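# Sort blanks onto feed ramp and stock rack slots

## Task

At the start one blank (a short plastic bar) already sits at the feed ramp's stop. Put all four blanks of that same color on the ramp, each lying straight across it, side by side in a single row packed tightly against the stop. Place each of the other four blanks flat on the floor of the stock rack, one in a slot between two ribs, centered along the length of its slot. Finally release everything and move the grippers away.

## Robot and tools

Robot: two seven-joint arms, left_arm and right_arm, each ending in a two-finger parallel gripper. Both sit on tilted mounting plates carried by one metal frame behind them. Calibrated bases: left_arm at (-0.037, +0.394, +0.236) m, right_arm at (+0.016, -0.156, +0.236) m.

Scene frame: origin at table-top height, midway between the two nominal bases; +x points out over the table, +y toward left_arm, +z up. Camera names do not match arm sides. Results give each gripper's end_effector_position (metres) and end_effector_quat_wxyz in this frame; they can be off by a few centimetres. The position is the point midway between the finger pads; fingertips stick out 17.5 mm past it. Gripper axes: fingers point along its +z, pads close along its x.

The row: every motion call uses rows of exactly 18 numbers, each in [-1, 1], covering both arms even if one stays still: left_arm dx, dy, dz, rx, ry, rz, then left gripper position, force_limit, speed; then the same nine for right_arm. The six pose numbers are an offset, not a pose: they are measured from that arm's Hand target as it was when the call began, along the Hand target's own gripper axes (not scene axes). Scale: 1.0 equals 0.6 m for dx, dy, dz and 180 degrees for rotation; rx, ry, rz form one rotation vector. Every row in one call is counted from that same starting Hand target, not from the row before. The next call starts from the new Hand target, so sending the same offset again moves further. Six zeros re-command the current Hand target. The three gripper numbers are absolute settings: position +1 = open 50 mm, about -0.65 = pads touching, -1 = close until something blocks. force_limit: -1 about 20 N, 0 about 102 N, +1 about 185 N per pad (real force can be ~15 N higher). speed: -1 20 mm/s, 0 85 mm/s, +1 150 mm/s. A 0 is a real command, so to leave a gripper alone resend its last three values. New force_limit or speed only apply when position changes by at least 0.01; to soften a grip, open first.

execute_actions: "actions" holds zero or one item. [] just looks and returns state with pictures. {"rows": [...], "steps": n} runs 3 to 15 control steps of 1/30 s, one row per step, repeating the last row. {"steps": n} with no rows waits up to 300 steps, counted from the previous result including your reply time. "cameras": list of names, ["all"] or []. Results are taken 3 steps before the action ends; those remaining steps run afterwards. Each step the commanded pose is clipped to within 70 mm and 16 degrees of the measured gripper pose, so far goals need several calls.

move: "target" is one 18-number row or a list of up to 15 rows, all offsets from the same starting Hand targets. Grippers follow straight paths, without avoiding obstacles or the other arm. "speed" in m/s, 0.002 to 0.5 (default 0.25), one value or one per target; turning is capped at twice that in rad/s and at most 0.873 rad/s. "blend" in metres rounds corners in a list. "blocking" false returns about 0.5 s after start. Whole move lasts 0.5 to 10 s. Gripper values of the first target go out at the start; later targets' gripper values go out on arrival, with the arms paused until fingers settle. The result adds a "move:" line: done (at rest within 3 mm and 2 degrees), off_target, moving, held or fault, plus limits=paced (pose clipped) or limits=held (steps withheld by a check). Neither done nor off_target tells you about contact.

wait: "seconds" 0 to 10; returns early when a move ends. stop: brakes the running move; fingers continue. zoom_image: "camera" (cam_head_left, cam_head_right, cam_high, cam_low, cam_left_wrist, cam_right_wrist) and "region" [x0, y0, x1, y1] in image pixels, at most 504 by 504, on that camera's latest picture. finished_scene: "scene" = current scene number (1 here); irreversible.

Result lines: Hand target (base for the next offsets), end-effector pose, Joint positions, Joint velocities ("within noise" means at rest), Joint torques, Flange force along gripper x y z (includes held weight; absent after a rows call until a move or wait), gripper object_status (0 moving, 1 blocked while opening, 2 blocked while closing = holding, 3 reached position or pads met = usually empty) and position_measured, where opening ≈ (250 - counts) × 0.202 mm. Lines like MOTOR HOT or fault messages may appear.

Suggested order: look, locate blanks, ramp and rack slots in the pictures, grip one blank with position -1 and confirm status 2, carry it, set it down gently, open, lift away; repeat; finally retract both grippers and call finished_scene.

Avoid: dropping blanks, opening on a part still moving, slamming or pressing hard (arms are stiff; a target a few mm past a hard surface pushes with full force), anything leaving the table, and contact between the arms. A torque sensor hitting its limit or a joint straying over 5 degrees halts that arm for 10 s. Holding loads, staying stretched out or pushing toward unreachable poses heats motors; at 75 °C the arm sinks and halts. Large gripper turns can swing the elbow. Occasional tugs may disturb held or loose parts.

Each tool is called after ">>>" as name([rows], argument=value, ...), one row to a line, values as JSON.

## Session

>>> execute_actions(actions=[], cameras=["all"])

>>> zoom_image(camera="cam_high", region=[340, 100, 560, 320])

>>> zoom_image(camera="cam_low", region=[390, 140, 610, 280])

Scene clock: 0.00 s of 9600.00 s.
left_arm: end_effector_position=(+0.4106, +0.3946, +0.3962) position_measured=3 object_status=3 end_effector_quat_wxyz=(+0.231, +0.897, -0.352, -0.136) | right_arm: end_effector_position=(+0.4823, -0.0761, +0.1892) position_measured=3 object_status=3 end_effector_quat_wxyz=(-0.039, -0.405, +0.728, -0.551)
Joint positions: left_arm=[-0.51 1.023 1.212 1.277 -0.657 1.715 -0.067] | right_arm=[-1.041 1.581 0.289 1.358 0.835 1.347 2.585]
Joint velocities: within noise
Joint torques (N m): no reading
Flange force (N): no reading
Hand target: left_arm +0.4106, +0.3946, +0.3962; +0.231, +0.897, -0.352, -0.136 | right_arm +0.4823, -0.0761, +0.1892; -0.039, -0.405, +0.728, -0.551
camera_calibration:
cam_left_wrist: T_world_to_cam=[[0.714326, -0.695146, -0.0806869, 0.00974961], [-0.565758, -0.641502, 0.518067, 0.333079], [-0.411893, -0.32442, -0.851526, 0.799419], [0, 0, 0, 1]] pos_world=[0.510752, 0.479795, 0.508956]
cam_right_wrist: T_world_to_cam=[[-0.660092, -0.535926, 0.526366, 0.177616], [-0.660105, 0.0794007, -0.746965, 0.517386], [0.358525, -0.840523, -0.406179, 0.00786146], [0, 0, 0, 1]] pos_world=[0.455953, 0.060716, 0.296172]

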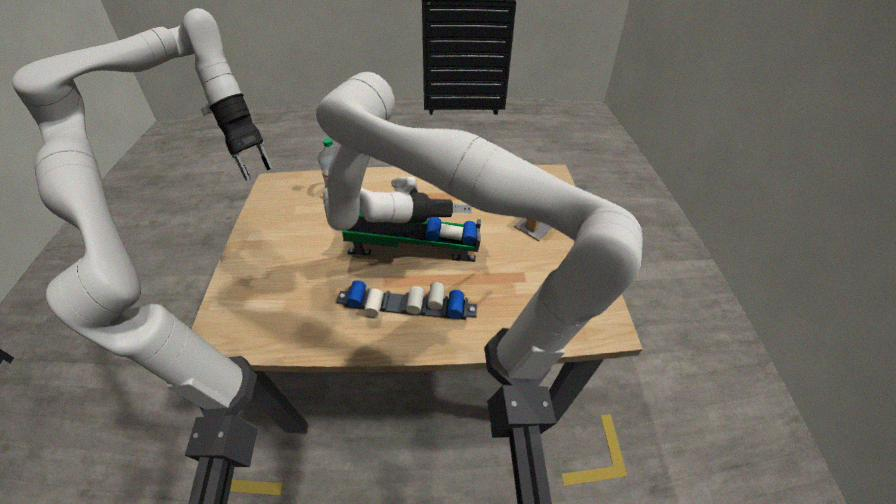

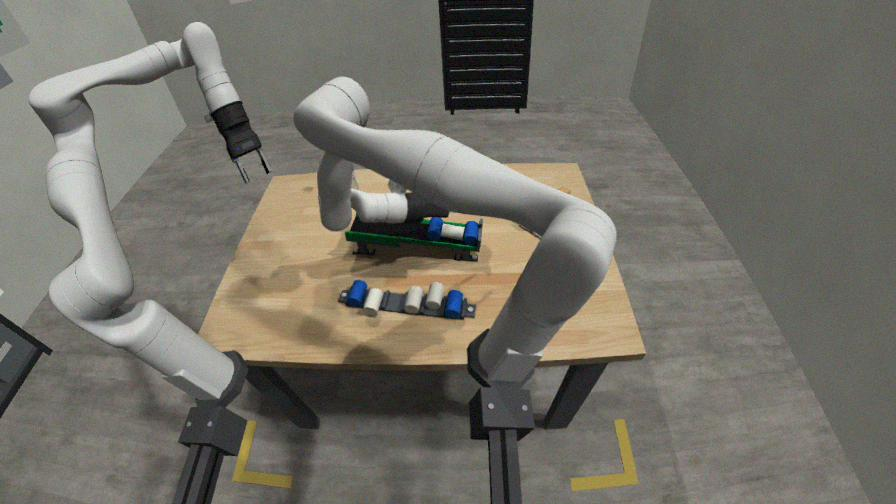

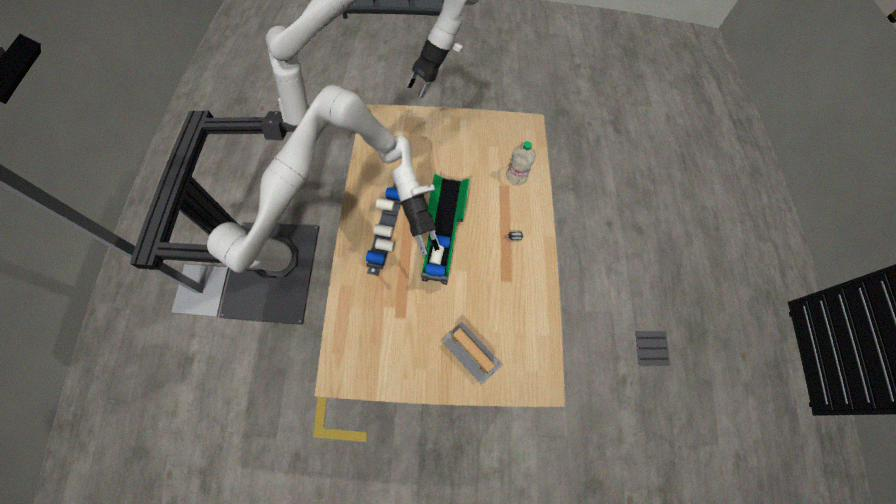

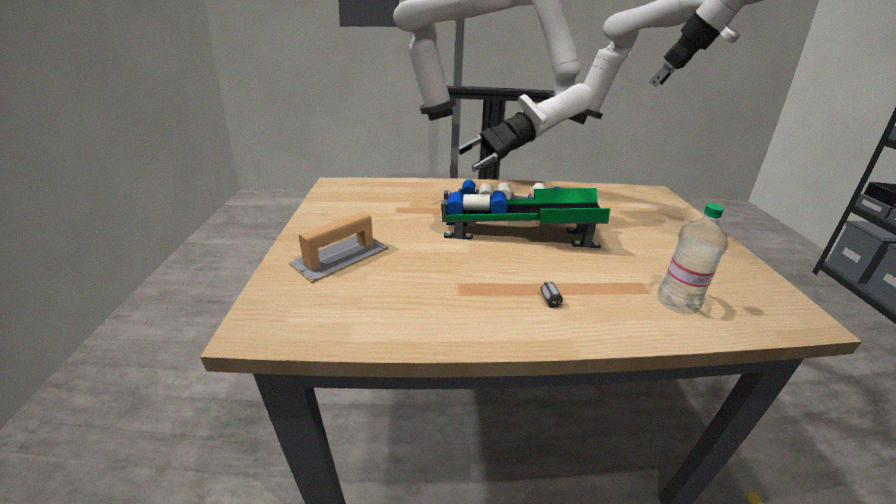

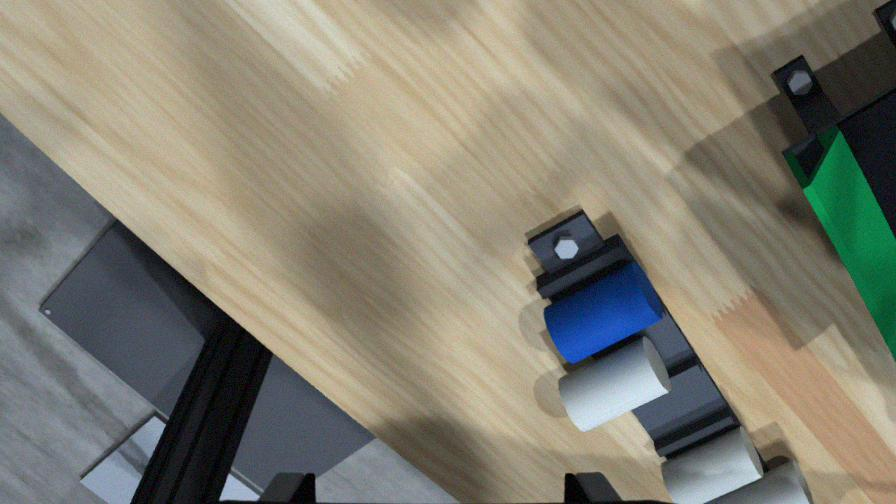

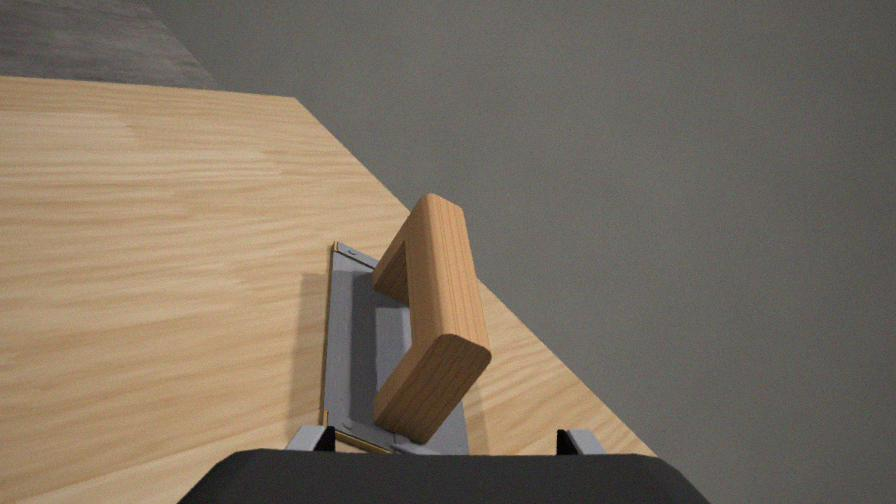

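Scaled by 2.291 from the camera's 896x504 image, which has a finer 1280x720 frame.

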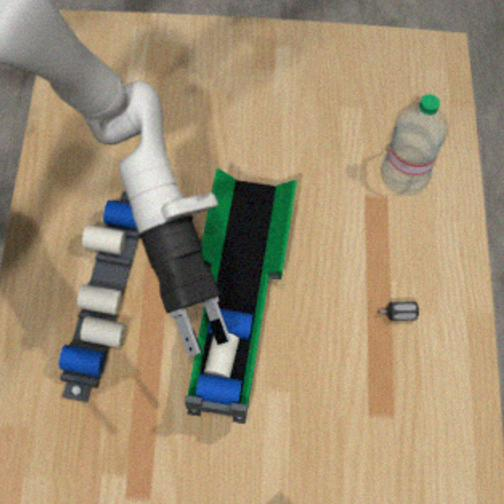

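Scaled by 2.291 from the camera's 896x504 image, which has a finer 1280x720 frame.

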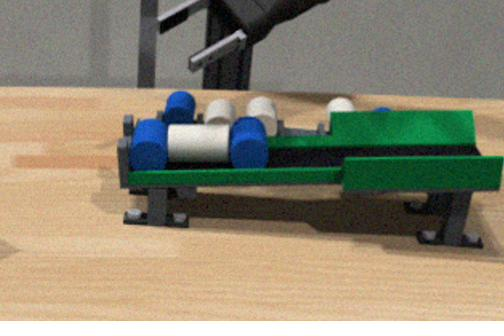

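>>> move(target=[0,0,0,0,0,0,1,-0.7,0,0.1993,-0.1045,-0.3502,-0.2473,-0.285,-0.156,1,-0.7,-0.3], speed=0.2)

Scene clock: 4.03 s of 9600.00 s.
left_arm: end_effector_position=(+0.4106, +0.3946, +0.3962) position_measured=3 object_status=3 end_effector_quat_wxyz=(+0.231, +0.897, -0.352, -0.136) | right_arm: end_effector_position=(+0.3601, +0.0295, +0.3796) position_measured=3 object_status=3 end_effector_quat_wxyz=(+0.000, +0.707, -0.707, +0.000)
Joint positions: left_arm=[-0.51 1.023 1.212 1.277 -0.657 1.715 -0.067] | right_arm=[-0.612 0.597 -0.276 1.765 0.418 1.043 3.584]
Joint velocities: left_arm=[within noise] | right_arm=[0.005 -0.001 -0.004 -0.002 -0.005 0.003 0.007]
Joint torques (N m): left_arm=[6.28 -21.91 9.07 -1.26 1.78 0.26 -0.06] | right_arm=[-5.98 -15.46 -4.27 -7.14 0.02 0.07 0.33]
Flange force (N): left_arm=[8.2 -5.8 -6.6] | right_arm=[2.6 -1.9 -0.7]
Hand target: left_arm +0.4106, +0.3946, +0.3962; +0.231, +0.897, -0.352, -0.136 | right_arm +0.3601, +0.0295, +0.3797; +0.000, +0.707, -0.707, -0.001
Off the commanded pose: left_arm 0.000 m, 0 deg | right_arm 0.000 m, 0 deg.
Kept back: nothing.
move: done
camera_calibration:
cam_left_wrist: T_world_to_cam=[[0.714326, -0.695146, -0.0806869, 0.00974961], [-0.565758, -0.641502, 0.518067, 0.333079], [-0.411893, -0.32442, -0.851526, 0.799419], [0, 0, 0, 1]] pos_world=[0.510752, 0.479795, 0.508956]
cam_right_wrist: T_world_to_cam=[[0.0231957, -0.999618, 0.015052, 0.0150696], [-0.999206, -0.0226929, 0.032757, 0.399633], [-0.0324029, -0.0157999, -0.99935, 0.55941], [0, 0, 0, 1]] pos_world=[0.417093, 0.0329712, 0.545729]

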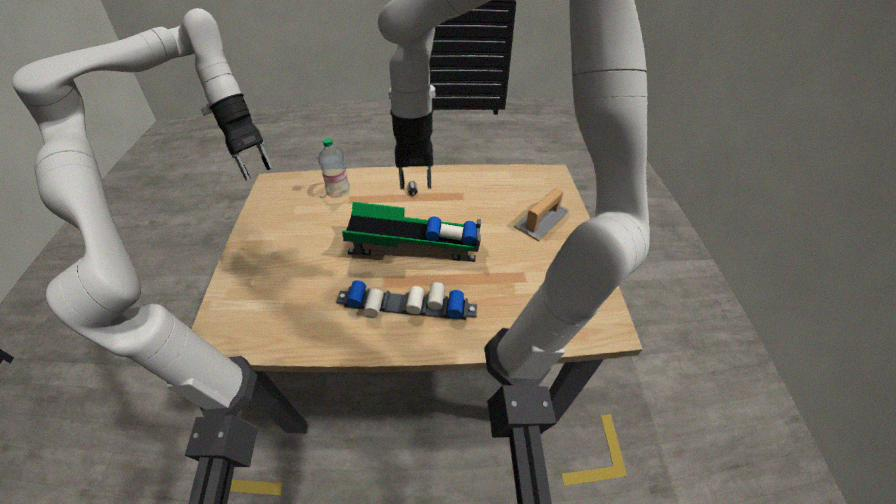

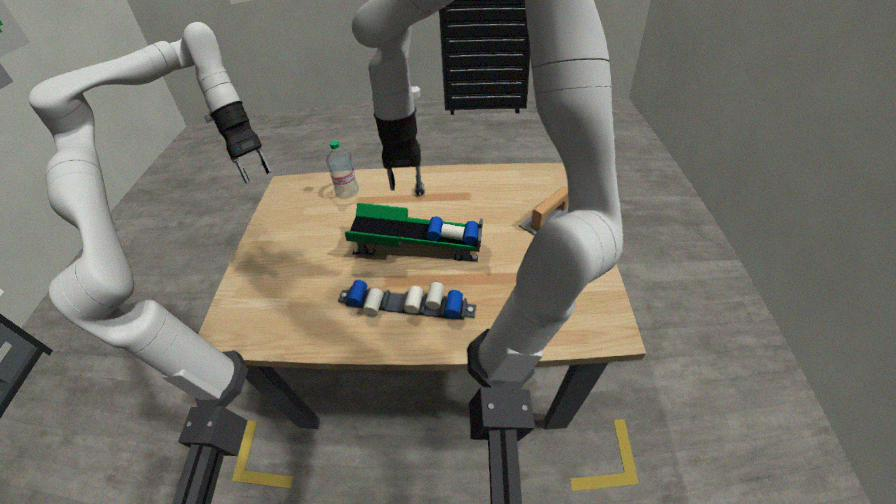

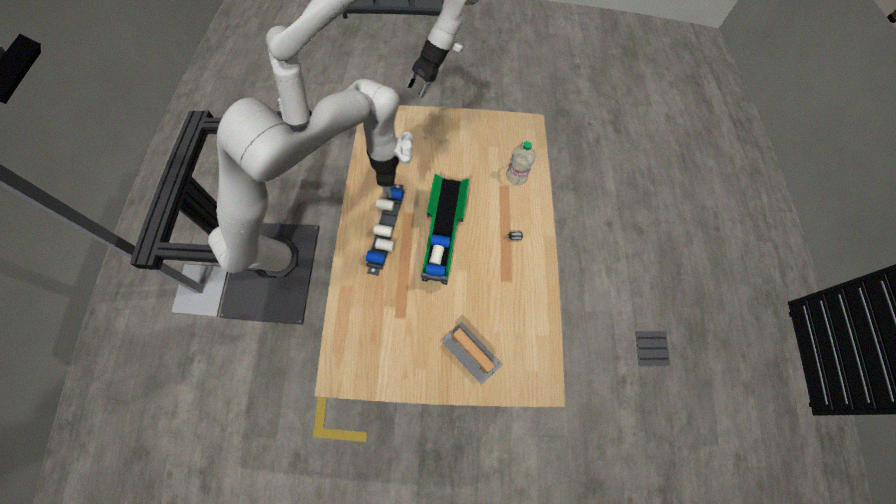

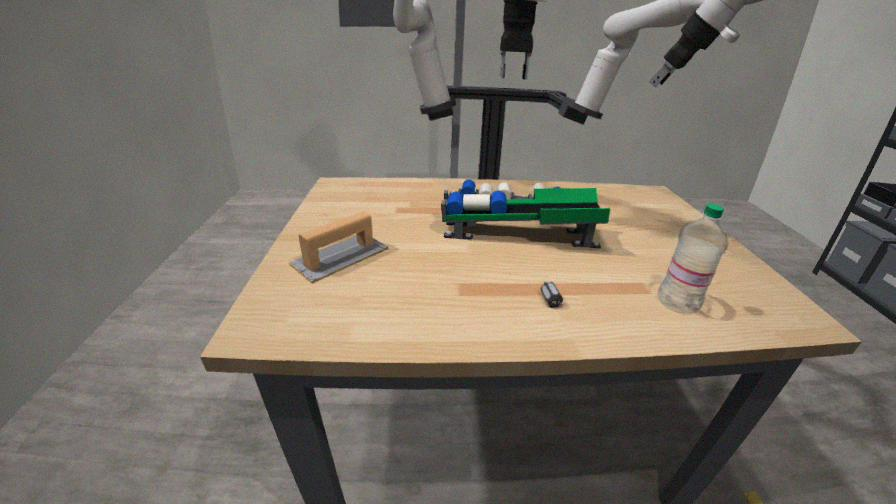

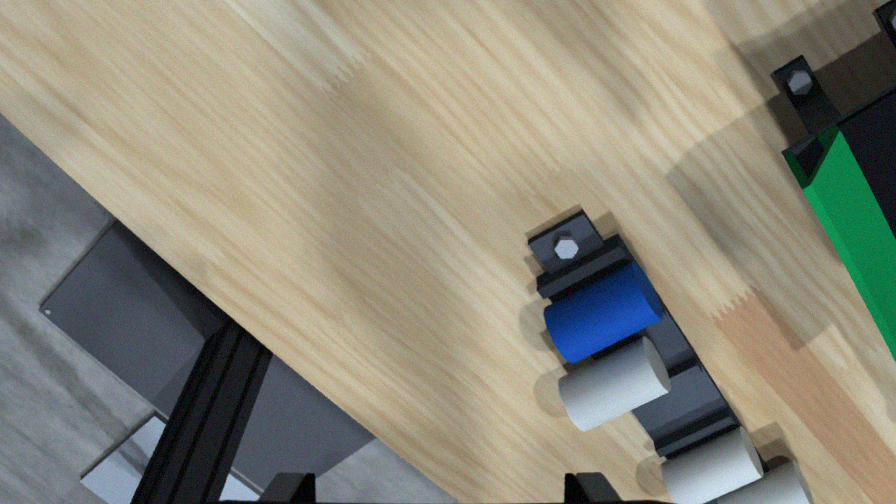

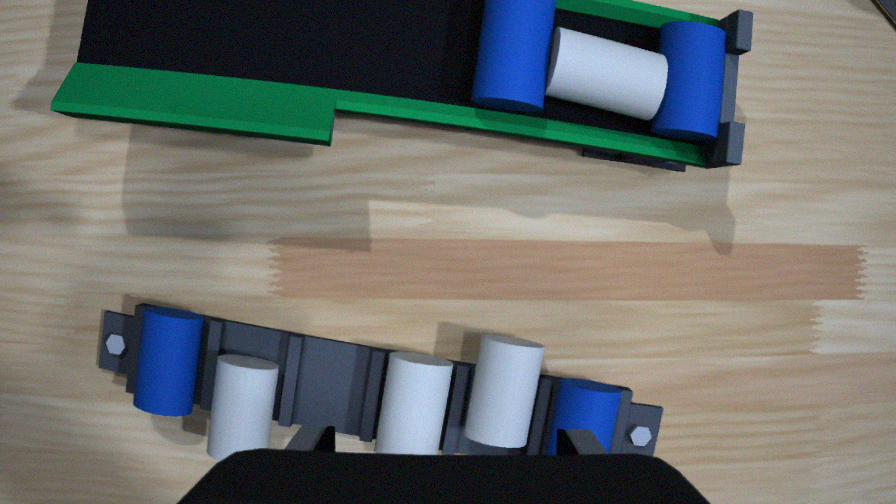

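>>> move(target=[0,0,0,0,0,0,1,-0.7,0,0.1533,-0.24,0.35,0,0,-0.4267,1,-0.7,-0.3], speed=0.25, cameras=["cam_right_wrist","cam_low","cam_head_left"])

>>> zoom_image(camera="cam_low", region=[430, 130, 550, 250])

Scene clock: 7.90 s of 9600.00 s.
left_arm: end_effector_position=(+0.4106, +0.3946, +0.3962) position_measured=3 object_status=3 end_effector_quat_wxyz=(+0.231, +0.897, -0.352, -0.136) | right_arm: end_effector_position=(+0.5041, -0.0620, +0.1696) position_measured=3 object_status=3 end_effector_quat_wxyz=(-0.001, +0.993, -0.114, +0.000)
Joint positions: left_arm=[-0.51 1.023 1.212 1.277 -0.657 1.715 -0.067] | right_arm=[-0.132 1.025 -0.387 1.623 0.876 0.831 4.981]
Joint velocities: left_arm=[within noise] | right_arm=[0.003 0.003 -0.002 -0.003 0 0.003 0.009]
Joint torques (N m): left_arm=[6.22 -21.81 9 -1.27 1.75 0.28 -0.07] | right_arm=[-8.03 -20.38 -6.14 -4.83 0.23 -0.01 0.21]
Flange force (N): left_arm=[8.2 -5.5 -6.6] | right_arm=[-0.9 4.7 -1.3]
Hand target: left_arm +0.4106, +0.3946, +0.3962; +0.231, +0.897, -0.352, -0.136 | right_arm +0.5041, -0.0620, +0.1695; -0.001, +0.993, -0.114, +0.000
Off the commanded pose: left_arm 0.000 m, 0 deg | right_arm 0.000 m, 0 deg.
Kept back: nothing.
move: done
camera_calibration:
cam_right_wrist: T_world_to_cam=[[0.978508, -0.205604, 0.0157548, -0.509029], [-0.206014, -0.97804, 0.0315689, 0.0894616], [0.00891816, -0.0341361, -0.999377, 0.330765], [0, 0, 0, 1]] pos_world=[0.51357, -0.00587036, 0.335755]
Images, in order (width x height): cam_head_left 896x504, cam_low 896x504, cam_right_wrist 896x504.

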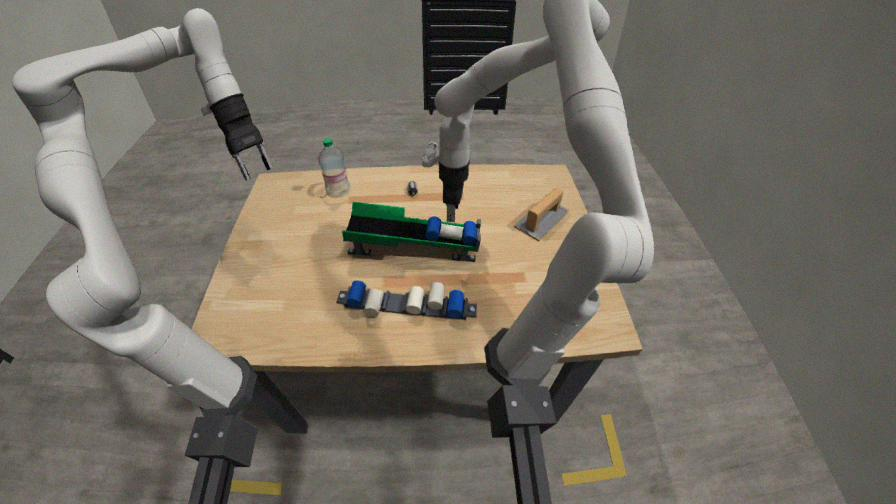

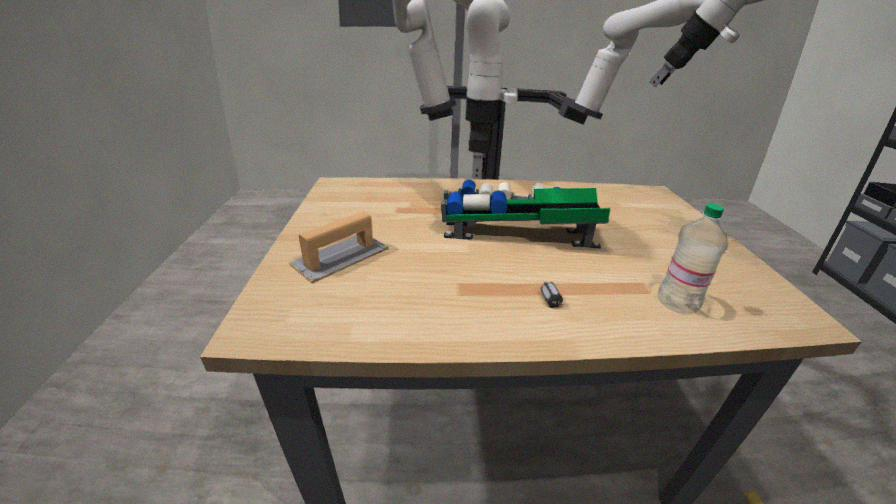

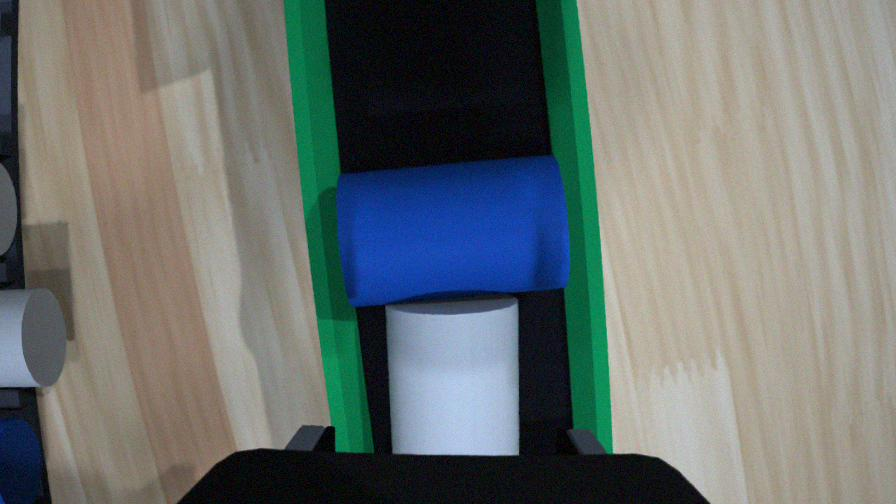

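Scaled by 4.200 from the camera's 896x504 image, which has a finer 1280x720 frame.

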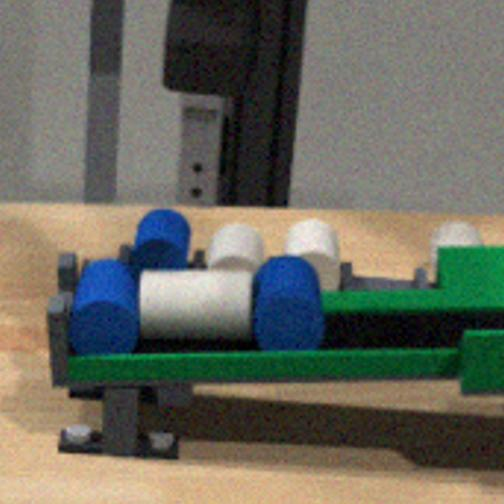

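>>> execute_actions(actions=[], cameras=["cam_right_wrist"])

Scene clock: 8.50 s of 9600.00 s.
left_arm: end_effector_position=(+0.4106, +0.3946, +0.3962) position_measured=3 object_status=3 end_effector_quat_wxyz=(+0.231, +0.897, -0.352, -0.136) | right_arm: end_effector_position=(+0.5041, -0.0620, +0.1695) position_measured=3 object_status=3 end_effector_quat_wxyz=(-0.001, +0.993, -0.114, +0.000)
Joint positions: left_arm=[-0.51 1.023 1.212 1.277 -0.657 1.715 -0.067] | right_arm=[-0.132 1.025 -0.387 1.623 0.875 0.831 4.982]
Joint velocities: within noise
Joint torques (N m): left_arm=[6.28 -21.75 8.98 -1.23 1.75 0.31 -0.04] | right_arm=[-8.04 -20.44 -6.07 -4.3 0.21 0.08 0.25]
Flange force (N): left_arm=[8.0 -5.6 -6.7] | right_arm=[0.6 3.6 -1.0]
Hand target: left_arm +0.4106, +0.3946, +0.3962; +0.231, +0.897, -0.352, -0.136 | right_arm +0.5041, -0.0620, +0.1695; -0.001, +0.993, -0.114, +0.000
Off the commanded pose: left_arm 0.000 m, 0 deg | right_arm 0.000 m, 0 deg.
Steps of this call (1-18: nothing new was sent). Readings (end_effector_position of left_arm | right_arm; what the end effector reports):
1: (+0.4106, +0.3946, +0.3962) | (+0.5041, -0.0620, +0.1695) | left_arm position_measured=3 object_status=3 | right_arm position_measured=3 object_status=3
2: (+0.4106, +0.3946, +0.3962) | (+0.5041, -0.0620, +0.1695) | left_arm position_measured=3 object_status=3 | right_arm position_measured=3 object_status=3
4: (+0.4106, +0.3946, +0.3962) | (+0.5041, -0.0620, +0.1695) | left_arm position_measured=3 object_status=3 | right_arm position_measured=3 object_status=3
8: (+0.4106, +0.3946, +0.3962) | (+0.5041, -0.0620, +0.1695) | left_arm position_measured=3 object_status=3 | right_arm position_measured=3 object_status=3
18: the state above
camera_calibration:
cam_right_wrist: T_world_to_cam=[[0.978556, -0.2054, 0.0154902, -0.508993], [-0.2058, -0.978085, 0.0315442, 0.089353], [0.00867161, -0.0340556, -0.999382, 0.330832], [0, 0, 0, 1]] pos_world=[0.513598, -0.00588537, 0.335694]
Images, in order (width x height): cam_right_wrist 896x504.

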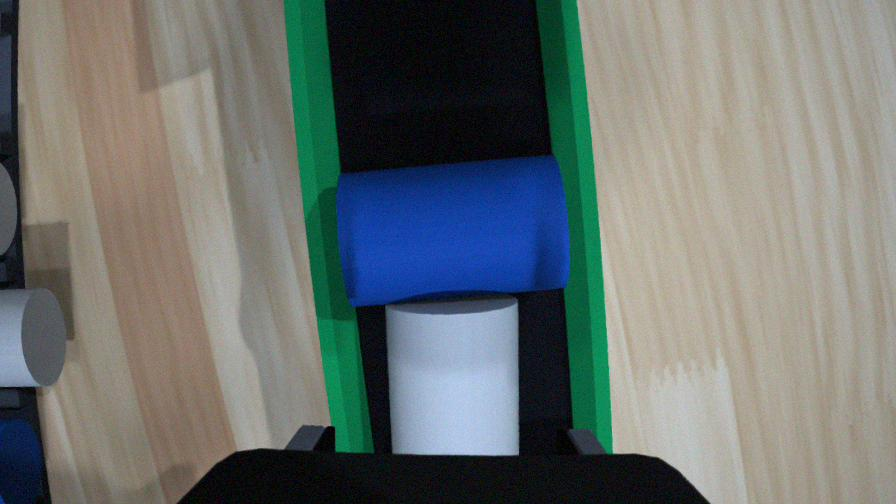

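>>> move([
  [0,0,0,0,0,0,1,-0.7,0,0.0038,-0.0067,0.0417,0,0,0,1,-0.7,-0.3],
  [0,0,0,0,0,0,1,-0.7,0,0.0038,-0.0067,0.0742,0,0,0,1,-0.7,-0.3],
], speed=0.06, cameras=["cam_right_wrist"])

Scene clock: 10.30 s of 9600.00 s.
left_arm: end_effector_position=(+0.4106, +0.3946, +0.3962) position_measured=3 object_status=3 end_effector_quat_wxyz=(+0.231, +0.897, -0.352, -0.136) | right_arm: end_effector_position=(+0.5072, -0.0586, +0.1251) position_measured=3 object_status=3 end_effector_quat_wxyz=(-0.001, +0.993, -0.114, +0.000)
Joint positions: left_arm=[-0.51 1.023 1.212 1.277 -0.657 1.715 -0.067] | right_arm=[-0.136 1.112 -0.347 1.597 0.926 0.767 4.951]
Joint velocities: within noise
Joint torques (N m): left_arm=[6.27 -21.73 9 -1.2 1.8 0.26 -0.05] | right_arm=[-8.11 -20.83 -5.94 -3.74 0.29 0.21 0.19]
Flange force (N): left_arm=[8.2 -5.7 -6.9] | right_arm=[0.7 3.6 -1.0]
Hand target: left_arm +0.4106, +0.3946, +0.3962; +0.231, +0.897, -0.352, -0.136 | right_arm +0.5072, -0.0585, +0.1250; -0.001, +0.993, -0.114, +0.000
Off the commanded pose: left_arm 0.000 m, 0 deg | right_arm 0.000 m, 0 deg.
Kept back: nothing.
move: done
camera_calibration:
cam_right_wrist: T_world_to_cam=[[0.97855, -0.205428, 0.0154947, -0.510655], [-0.205829, -0.978079, 0.0315482, 0.0947859], [0.00867411, -0.0340607, -0.999382, 0.28653], [0, 0, 0, 1]] pos_world=[0.516726, -0.00243537, 0.291275]
Images, in order (width x height): cam_right_wrist 896x504.

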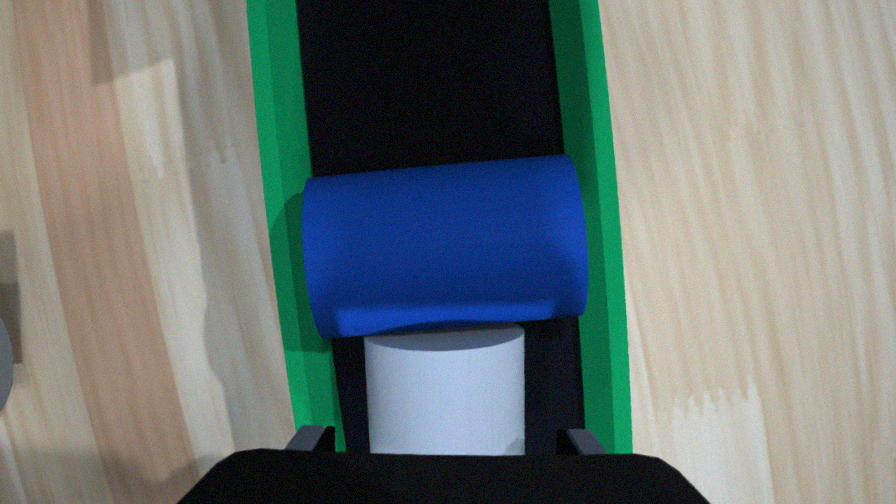

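>>> move([
  [0,0,0,0,0,0,1,-0.7,0,0,0,0.0417,0,0,0,1,-0.7,-0.3],
  [0,0,0,0,0,0,1,-0.7,0,0.0,0,0.0483,0,0,0,1,-0.7,-0.3],
], speed=[0.05,0.02], cameras=["cam_right_wrist","cam_low"])

>>> zoom_image(camera="cam_low", region=[380, 200, 600, 330])

Scene clock: 12.03 s of 9600.00 s.
left_arm: end_effector_position=(+0.4106, +0.3946, +0.3962) position_measured=3 object_status=3 end_effector_quat_wxyz=(+0.231, +0.897, -0.352, -0.136) | right_arm: end_effector_position=(+0.5072, -0.0585, +0.0961) position_measured=3 object_status=3 end_effector_quat_wxyz=(-0.001, +0.993, -0.114, +0.000)
Joint positions: left_arm=[-0.51 1.023 1.212 1.277 -0.657 1.715 -0.067] | right_arm=[-0.136 1.166 -0.32 1.583 0.96 0.723 4.93]
Joint velocities: within noise
Joint torques (N m): left_arm=[6.26 -21.86 9 -1.27 1.75 0.27 -0.1] | right_arm=[-8.18 -21.03 -5.93 -3.44 0.2 0.12 0.29]
Flange force (N): left_arm=[8.1 -5.5 -6.6] | right_arm=[0.2 3.7 -0.9]
Hand target: left_arm +0.4106, +0.3946, +0.3962; +0.231, +0.897, -0.352, -0.136 | right_arm +0.5072, -0.0585, +0.0960; -0.001, +0.993, -0.114, +0.000
Off the commanded pose: left_arm 0.000 m, 0 deg | right_arm 0.000 m, 0 deg.
Kept back: nothing.
move: done
camera_calibration:
cam_right_wrist: T_world_to_cam=[[0.978544, -0.205454, 0.015494, -0.51019], [-0.205855, -0.978074, 0.031543, 0.0957518], [0.00867365, -0.0340557, -0.999382, 0.257524], [0, 0, 0, 1]] pos_world=[0.516721, -0.00239804, 0.26225]
Images, in order (width x height): cam_low 896x504, cam_right_wrist 896x504.

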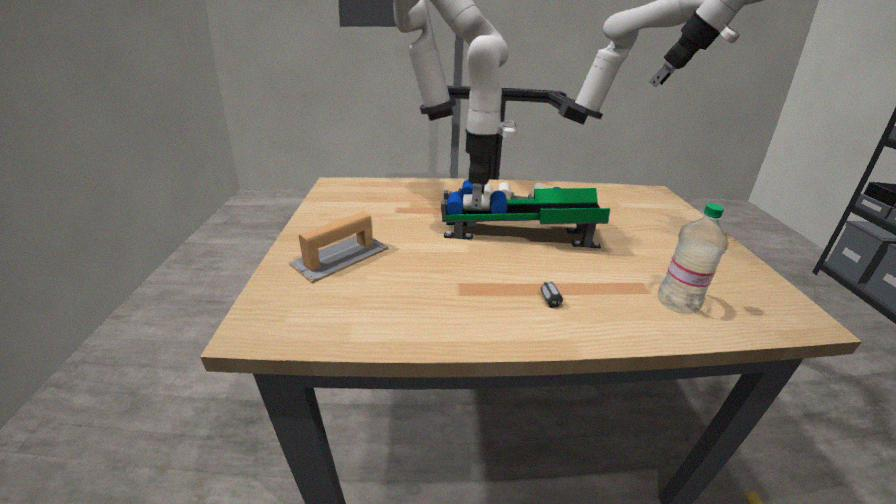

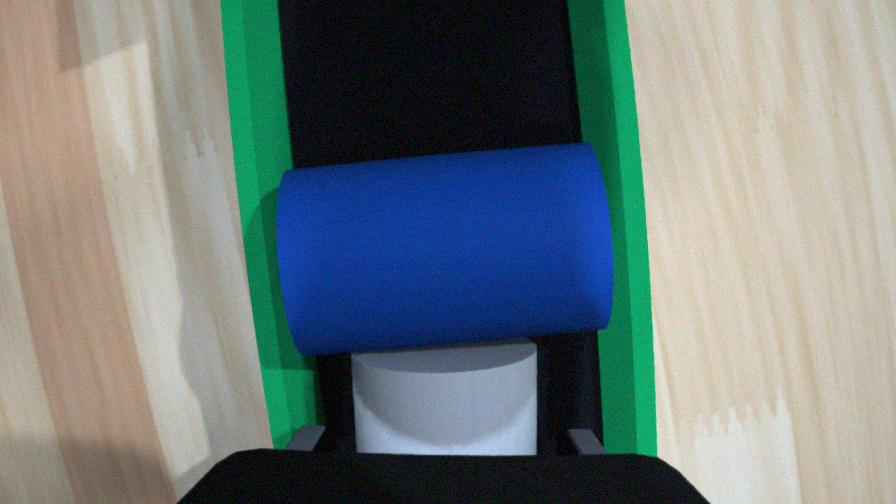

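Scaled by 2.291 from the camera's 896x504 image, which has a finer 1280x720 frame.

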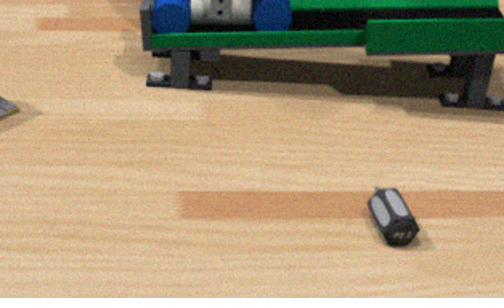

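>>> move(target=[0,0,0,0,0,0,1,-0.7,0,0,0,0,0,0,0,-1,-0.7,-0.3], cameras=["cam_right_wrist"])

>>> move([
  [0,0,0,0,0,0,1,-0.7,0,0,0,-0.05,0,0,0,-1,-0.7,-0.3],
  [0,0,0,0,0,0,1,-0.7,0,0,0,-0.21,0,0,0,-1,-0.7,-0.3],
], speed=[0.05,0.12], cameras=["cam_right_wrist","cam_low"])

Scene clock: 12.97 s of 9600.00 s.
left_arm: end_effector_position=(+0.4106, +0.3946, +0.3962) position_measured=3 object_status=3 end_effector_quat_wxyz=(+0.231, +0.897, -0.352, -0.136) | right_arm: end_effector_position=(+0.5072, -0.0585, +0.0960) position_measured=56 object_status=2 end_effector_quat_wxyz=(-0.001, +0.993, -0.114, +0.000)
Joint positions: left_arm=[-0.51 1.023 1.212 1.277 -0.657 1.715 -0.067] | right_arm=[-0.136 1.167 -0.32 1.583 0.96 0.723 4.93]
Joint velocities: within noise
Joint torques (N m): left_arm=[6.33 -21.78 9.06 -1.25 1.73 0.3 -0.08] | right_arm=[-8.07 -20.97 -5.71 -3.29 0.21 0.15 0.24]
Flange force (N): left_arm=[7.9 -5.5 -6.6] | right_arm=[0.8 3.2 -1.2]
Hand target: left_arm +0.4106, +0.3946, +0.3962; +0.231, +0.897, -0.352, -0.136 | right_arm +0.5072, -0.0585, +0.0960; -0.001, +0.993, -0.114, +0.000
Off the commanded pose: left_arm 0.000 m, 0 deg | right_arm 0.000 m, 0 deg.
Kept back: nothing.
move: done
camera_calibration:
cam_right_wrist: T_world_to_cam=[[0.978558, -0.205387, 0.0154841, -0.510179], [-0.205788, -0.978087, 0.031571, 0.0957186], [0.0086605, -0.0340805, -0.999382, 0.257471], [0, 0, 0, 1]] pos_world=[0.516708, -0.00238825, 0.262189]
Images, in order (width x height): cam_right_wrist 896x504.

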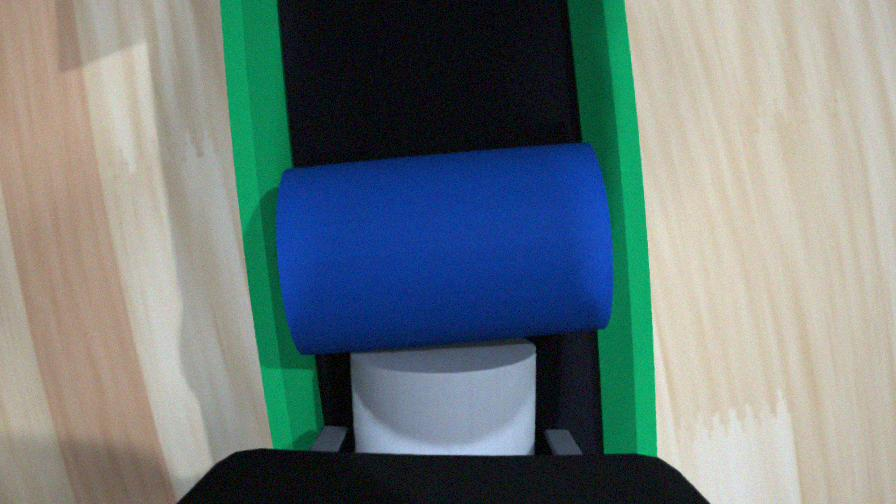

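Scene clock: 15.07 s of 9600.00 s.
left_arm: end_effector_position=(+0.4106, +0.3946, +0.3962) position_measured=3 object_status=3 end_effector_quat_wxyz=(+0.231, +0.897, -0.352, -0.136) | right_arm: end_effector_position=(+0.5072, -0.0587, +0.2219) position_measured=56 object_status=2 end_effector_quat_wxyz=(-0.001, +0.993, -0.114, +0.000)
Joint positions: left_arm=[-0.51 1.023 1.212 1.277 -0.657 1.715 -0.067] | right_arm=[-0.139 0.943 -0.434 1.598 0.803 0.933 5.032]
Joint velocities: within noise
Joint torques (N m): left_arm=[6.32 -21.78 9.02 -1.25 1.78 0.27 -0.06] | right_arm=[-8.07 -20.36 -6.28 -5.2 0.37 0.05 0.35]
Flange force (N): left_arm=[8.0 -5.6 -6.7] | right_arm=[0.3 3.7 -0.7]
Hand target: left_arm +0.4106, +0.3946, +0.3962; +0.231, +0.897, -0.352, -0.136 | right_arm +0.5072, -0.0587, +0.2220; -0.001, +0.993, -0.114, +0.000
Off the commanded pose: left_arm 0.000 m, 0 deg | right_arm 0.000 m, 0 deg.
Kept back: nothing.
move: done
camera_calibration:
cam_right_wrist: T_world_to_cam=[[0.97854, -0.205474, 0.015461, -0.512188], [-0.205873, -0.97807, 0.0315469, 0.0916273], [0.00863992, -0.034053, -0.999383, 0.383291], [0, 0, 0, 1]] pos_world=[0.516749, -0.00257114, 0.388083]
Images, in order (width x height): cam_low 896x504, cam_right_wrist 896x504.

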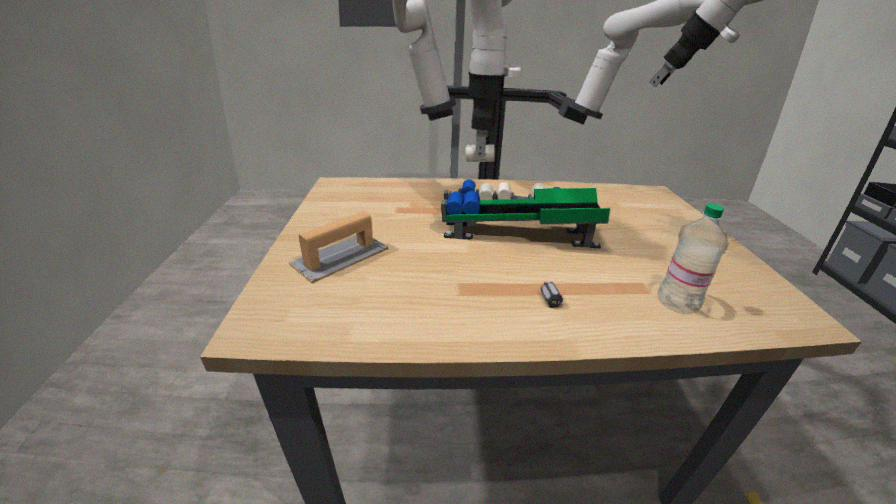

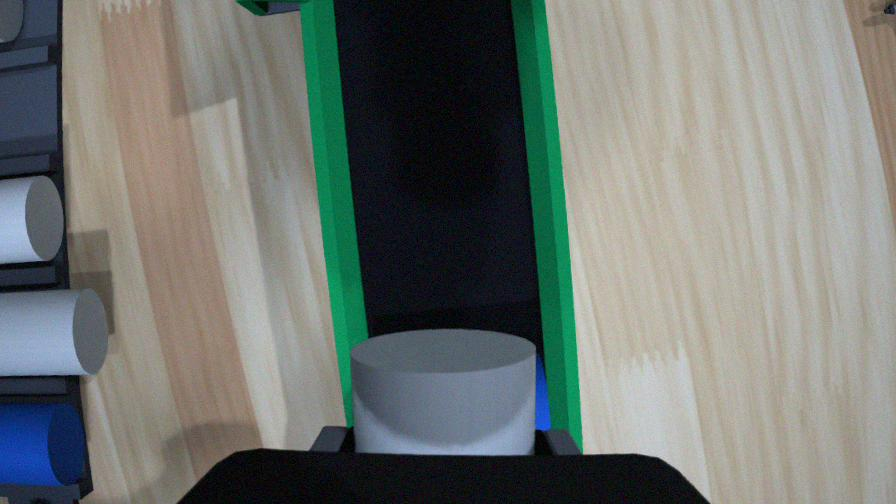

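>>> move([
  [0,0,0,0,0,0,1,-0.7,0,-0.3843,-0.1722,-0.0467,0,0,0.4756,-1,-0.7,-0.3],
  [0,0,0,0,0,0,1,-0.7,0,-0.3843,-0.1722,0.12,0,0,0.4756,-1,-0.7,-0.3],
], speed=[0.3,0.15], blend=0.02, cameras=["cam_right_wrist","cam_low"])

Scene clock: 19.60 s of 9600.00 s.
left_arm: end_effector_position=(+0.4106, +0.3946, +0.3962) position_measured=3 object_status=3 end_effector_quat_wxyz=(+0.231, +0.897, -0.352, -0.136) | right_arm: end_effector_position=(+0.3061, +0.0944, +0.1504) position_measured=56 object_status=2 end_effector_quat_wxyz=(+0.000, -0.651, +0.759, +0.001)
Joint positions: left_arm=[-0.51 1.023 1.212 1.277 -0.657 1.715 -0.067] | right_arm=[-0.867 1.076 -0.011 1.908 0.545 0.416 3.144]
Joint velocities: within noise
Joint torques (N m): left_arm=[6.29 -21.81 8.97 -1.32 1.75 0.27 -0.06] | right_arm=[-6.02 -18.28 -2.74 -3.21 0.14 0.33 0.21]
Flange force (N): left_arm=[7.8 -5.4 -6.5] | right_arm=[3.1 -2.8 -0.8]
Hand target: left_arm +0.4106, +0.3946, +0.3962; +0.231, +0.897, -0.352, -0.136 | right_arm +0.3061, +0.0944, +0.1503; +0.000, -0.651, +0.759, +0.001
Off the commanded pose: left_arm 0.000 m, 0 deg | right_arm 0.000 m, 0 deg.
Kept back: nothing.
move: done; blend cut to 0 m at target 1
camera_calibration:
cam_right_wrist: T_world_to_cam=[[-0.129863, -0.991422, 0.0147765, 0.130785], [-0.990915, 0.130294, 0.033332, 0.337648], [-0.0349713, -0.0103137, -0.999335, 0.329874], [0, 0, 0, 1]] pos_world=[0.363101, 0.0890722, 0.316467]
Images, in order (width x height): cam_low 896x504, cam_right_wrist 896x504.

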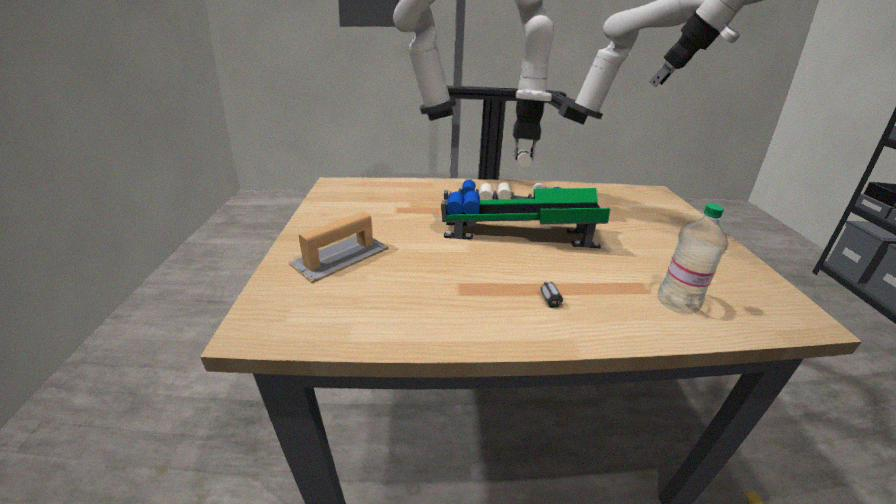

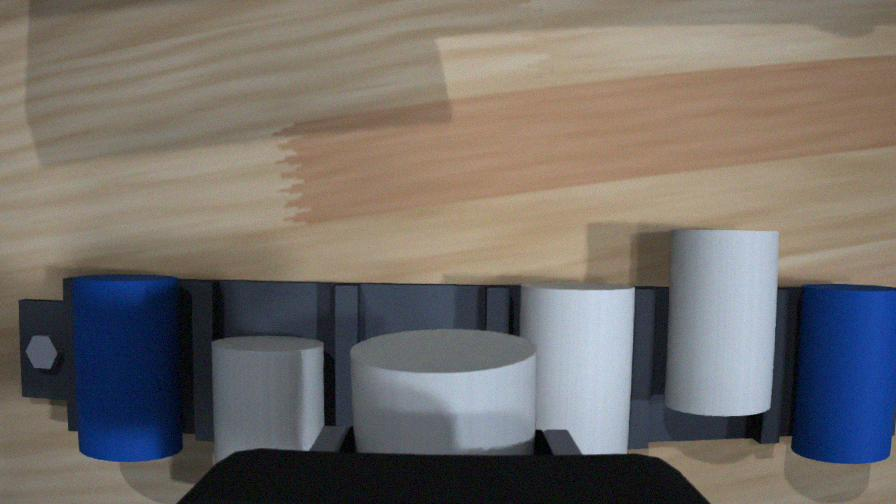

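>>> move(target=[0,0,0,0,0,0,1,-0.7,0,-0.0117,-0.0125,0.0833,0,0,0,-1,-0.7,-0.3], speed=0.1, cameras=["cam_right_wrist"])

Scene clock: 21.20 s of 9600.00 s.
left_arm: end_effector_position=(+0.4106, +0.3946, +0.3962) position_measured=3 object_status=3 end_effector_quat_wxyz=(+0.231, +0.897, -0.352, -0.136) | right_arm: end_effector_position=(+0.3146, +0.1003, +0.1004) position_measured=56 object_status=2 end_effector_quat_wxyz=(+0.000, -0.651, +0.759, +0.001)
Joint positions: left_arm=[-0.51 1.023 1.212 1.277 -0.657 1.715 -0.067] | right_arm=[-0.863 1.2 0.027 1.853 0.572 0.337 3.131]
Joint velocities: within noise
Joint torques (N m): left_arm=[6.23 -21.8 9.02 -1.27 1.75 0.3 -0.07] | right_arm=[-6.25 -19.86 -2.37 -2.65 0.32 0.14 0.26]
Flange force (N): left_arm=[8.1 -5.5 -6.6] | right_arm=[2.1 -3.0 0.2]
Hand target: left_arm +0.4106, +0.3946, +0.3962; +0.231, +0.897, -0.352, -0.136 | right_arm +0.3146, +0.1003, +0.1003; +0.000, -0.651, +0.759, +0.001
Off the commanded pose: left_arm 0.000 m, 0 deg | right_arm 0.000 m, 0 deg.
Kept back: nothing.
move: done
camera_calibration:
cam_right_wrist: T_world_to_cam=[[-0.129891, -0.991419, 0.0147471, 0.138448], [-0.990912, 0.13032, 0.0333112, 0.346922], [-0.0349472, -0.0102863, -0.999336, 0.280278], [0, 0, 0, 1]] pos_world=[0.371547, 0.0949323, 0.266494]
Images, in order (width x height): cam_right_wrist 896x504.

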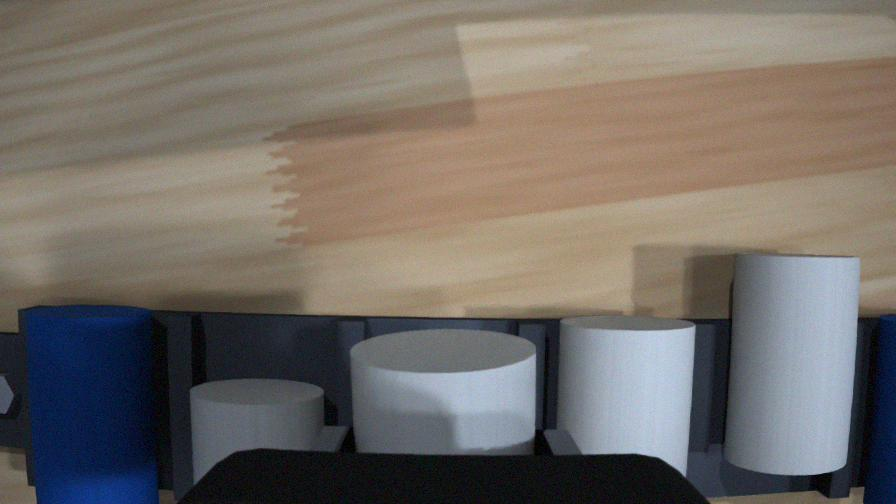

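>>> move(target=[0,0,0,0,0,0,1,-0.7,0,-0.0008,-0.003,0.02,-0.036,0,0,-1,-0.7,-0.3], speed=0.06, cameras=["cam_right_wrist"])

Scene clock: 22.77 s of 9600.00 s.
left_arm: end_effector_position=(+0.4106, +0.3946, +0.3962) position_measured=3 object_status=3 end_effector_quat_wxyz=(+0.231, +0.897, -0.352, -0.136) | right_arm: end_effector_position=(+0.3164, +0.1005, +0.0884) position_measured=56 object_status=2 end_effector_quat_wxyz=(-0.036, -0.650, +0.758, +0.043)
Joint positions: left_arm=[-0.51 1.023 1.212 1.277 -0.657 1.715 -0.067] | right_arm=[-0.695 1.232 -0.099 1.761 0.545 0.453 3.263]
Joint velocities: left_arm=[within noise] | right_arm=[0.008 0.003 -0.007 -0.007 -0.002 0.009 0.01]
Joint torques (N m): left_arm=[6.25 -21.88 8.98 -1.2 1.78 0.26 -0.03] | right_arm=[-6.56 -19.82 -3.97 -2.72 0.15 0.23 0.31]
Flange force (N): left_arm=[8.4 -5.8 -6.9] | right_arm=[3.2 -1.6 -1.2]
Hand target: left_arm +0.4106, +0.3946, +0.3962; +0.231, +0.897, -0.352, -0.136 | right_arm +0.3165, +0.1005, +0.0883; -0.036, -0.650, +0.758, +0.044
Off the commanded pose: left_arm 0.000 m, 0 deg | right_arm 0.000 m, 0 deg.
Kept back: nothing.
move: done
camera_calibration:
cam_right_wrist: T_world_to_cam=[[-0.128221, -0.991672, 0.01211, 0.138818], [-0.980986, 0.128614, 0.145343, 0.336248], [-0.14569, 0.00675631, -0.989307, 0.300752], [0, 0, 0, 1]] pos_world=[0.391471, 0.0923836, 0.246983]
Images, in order (width x height): cam_right_wrist 896x504.

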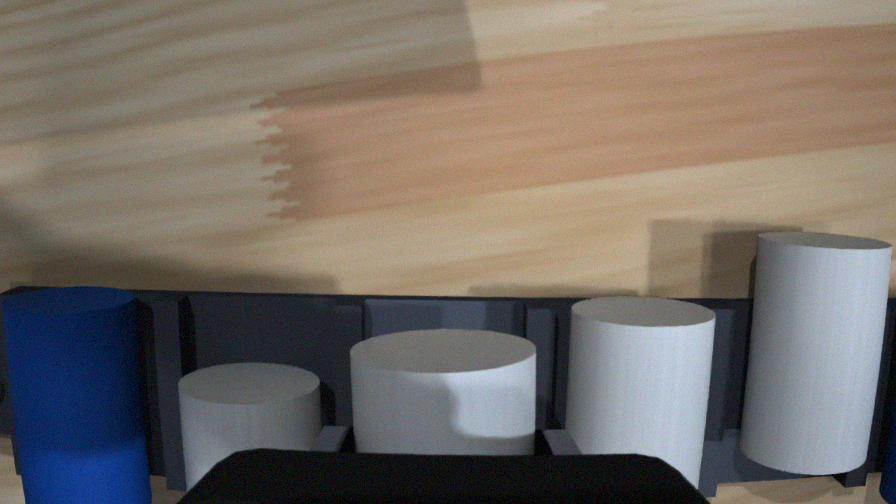

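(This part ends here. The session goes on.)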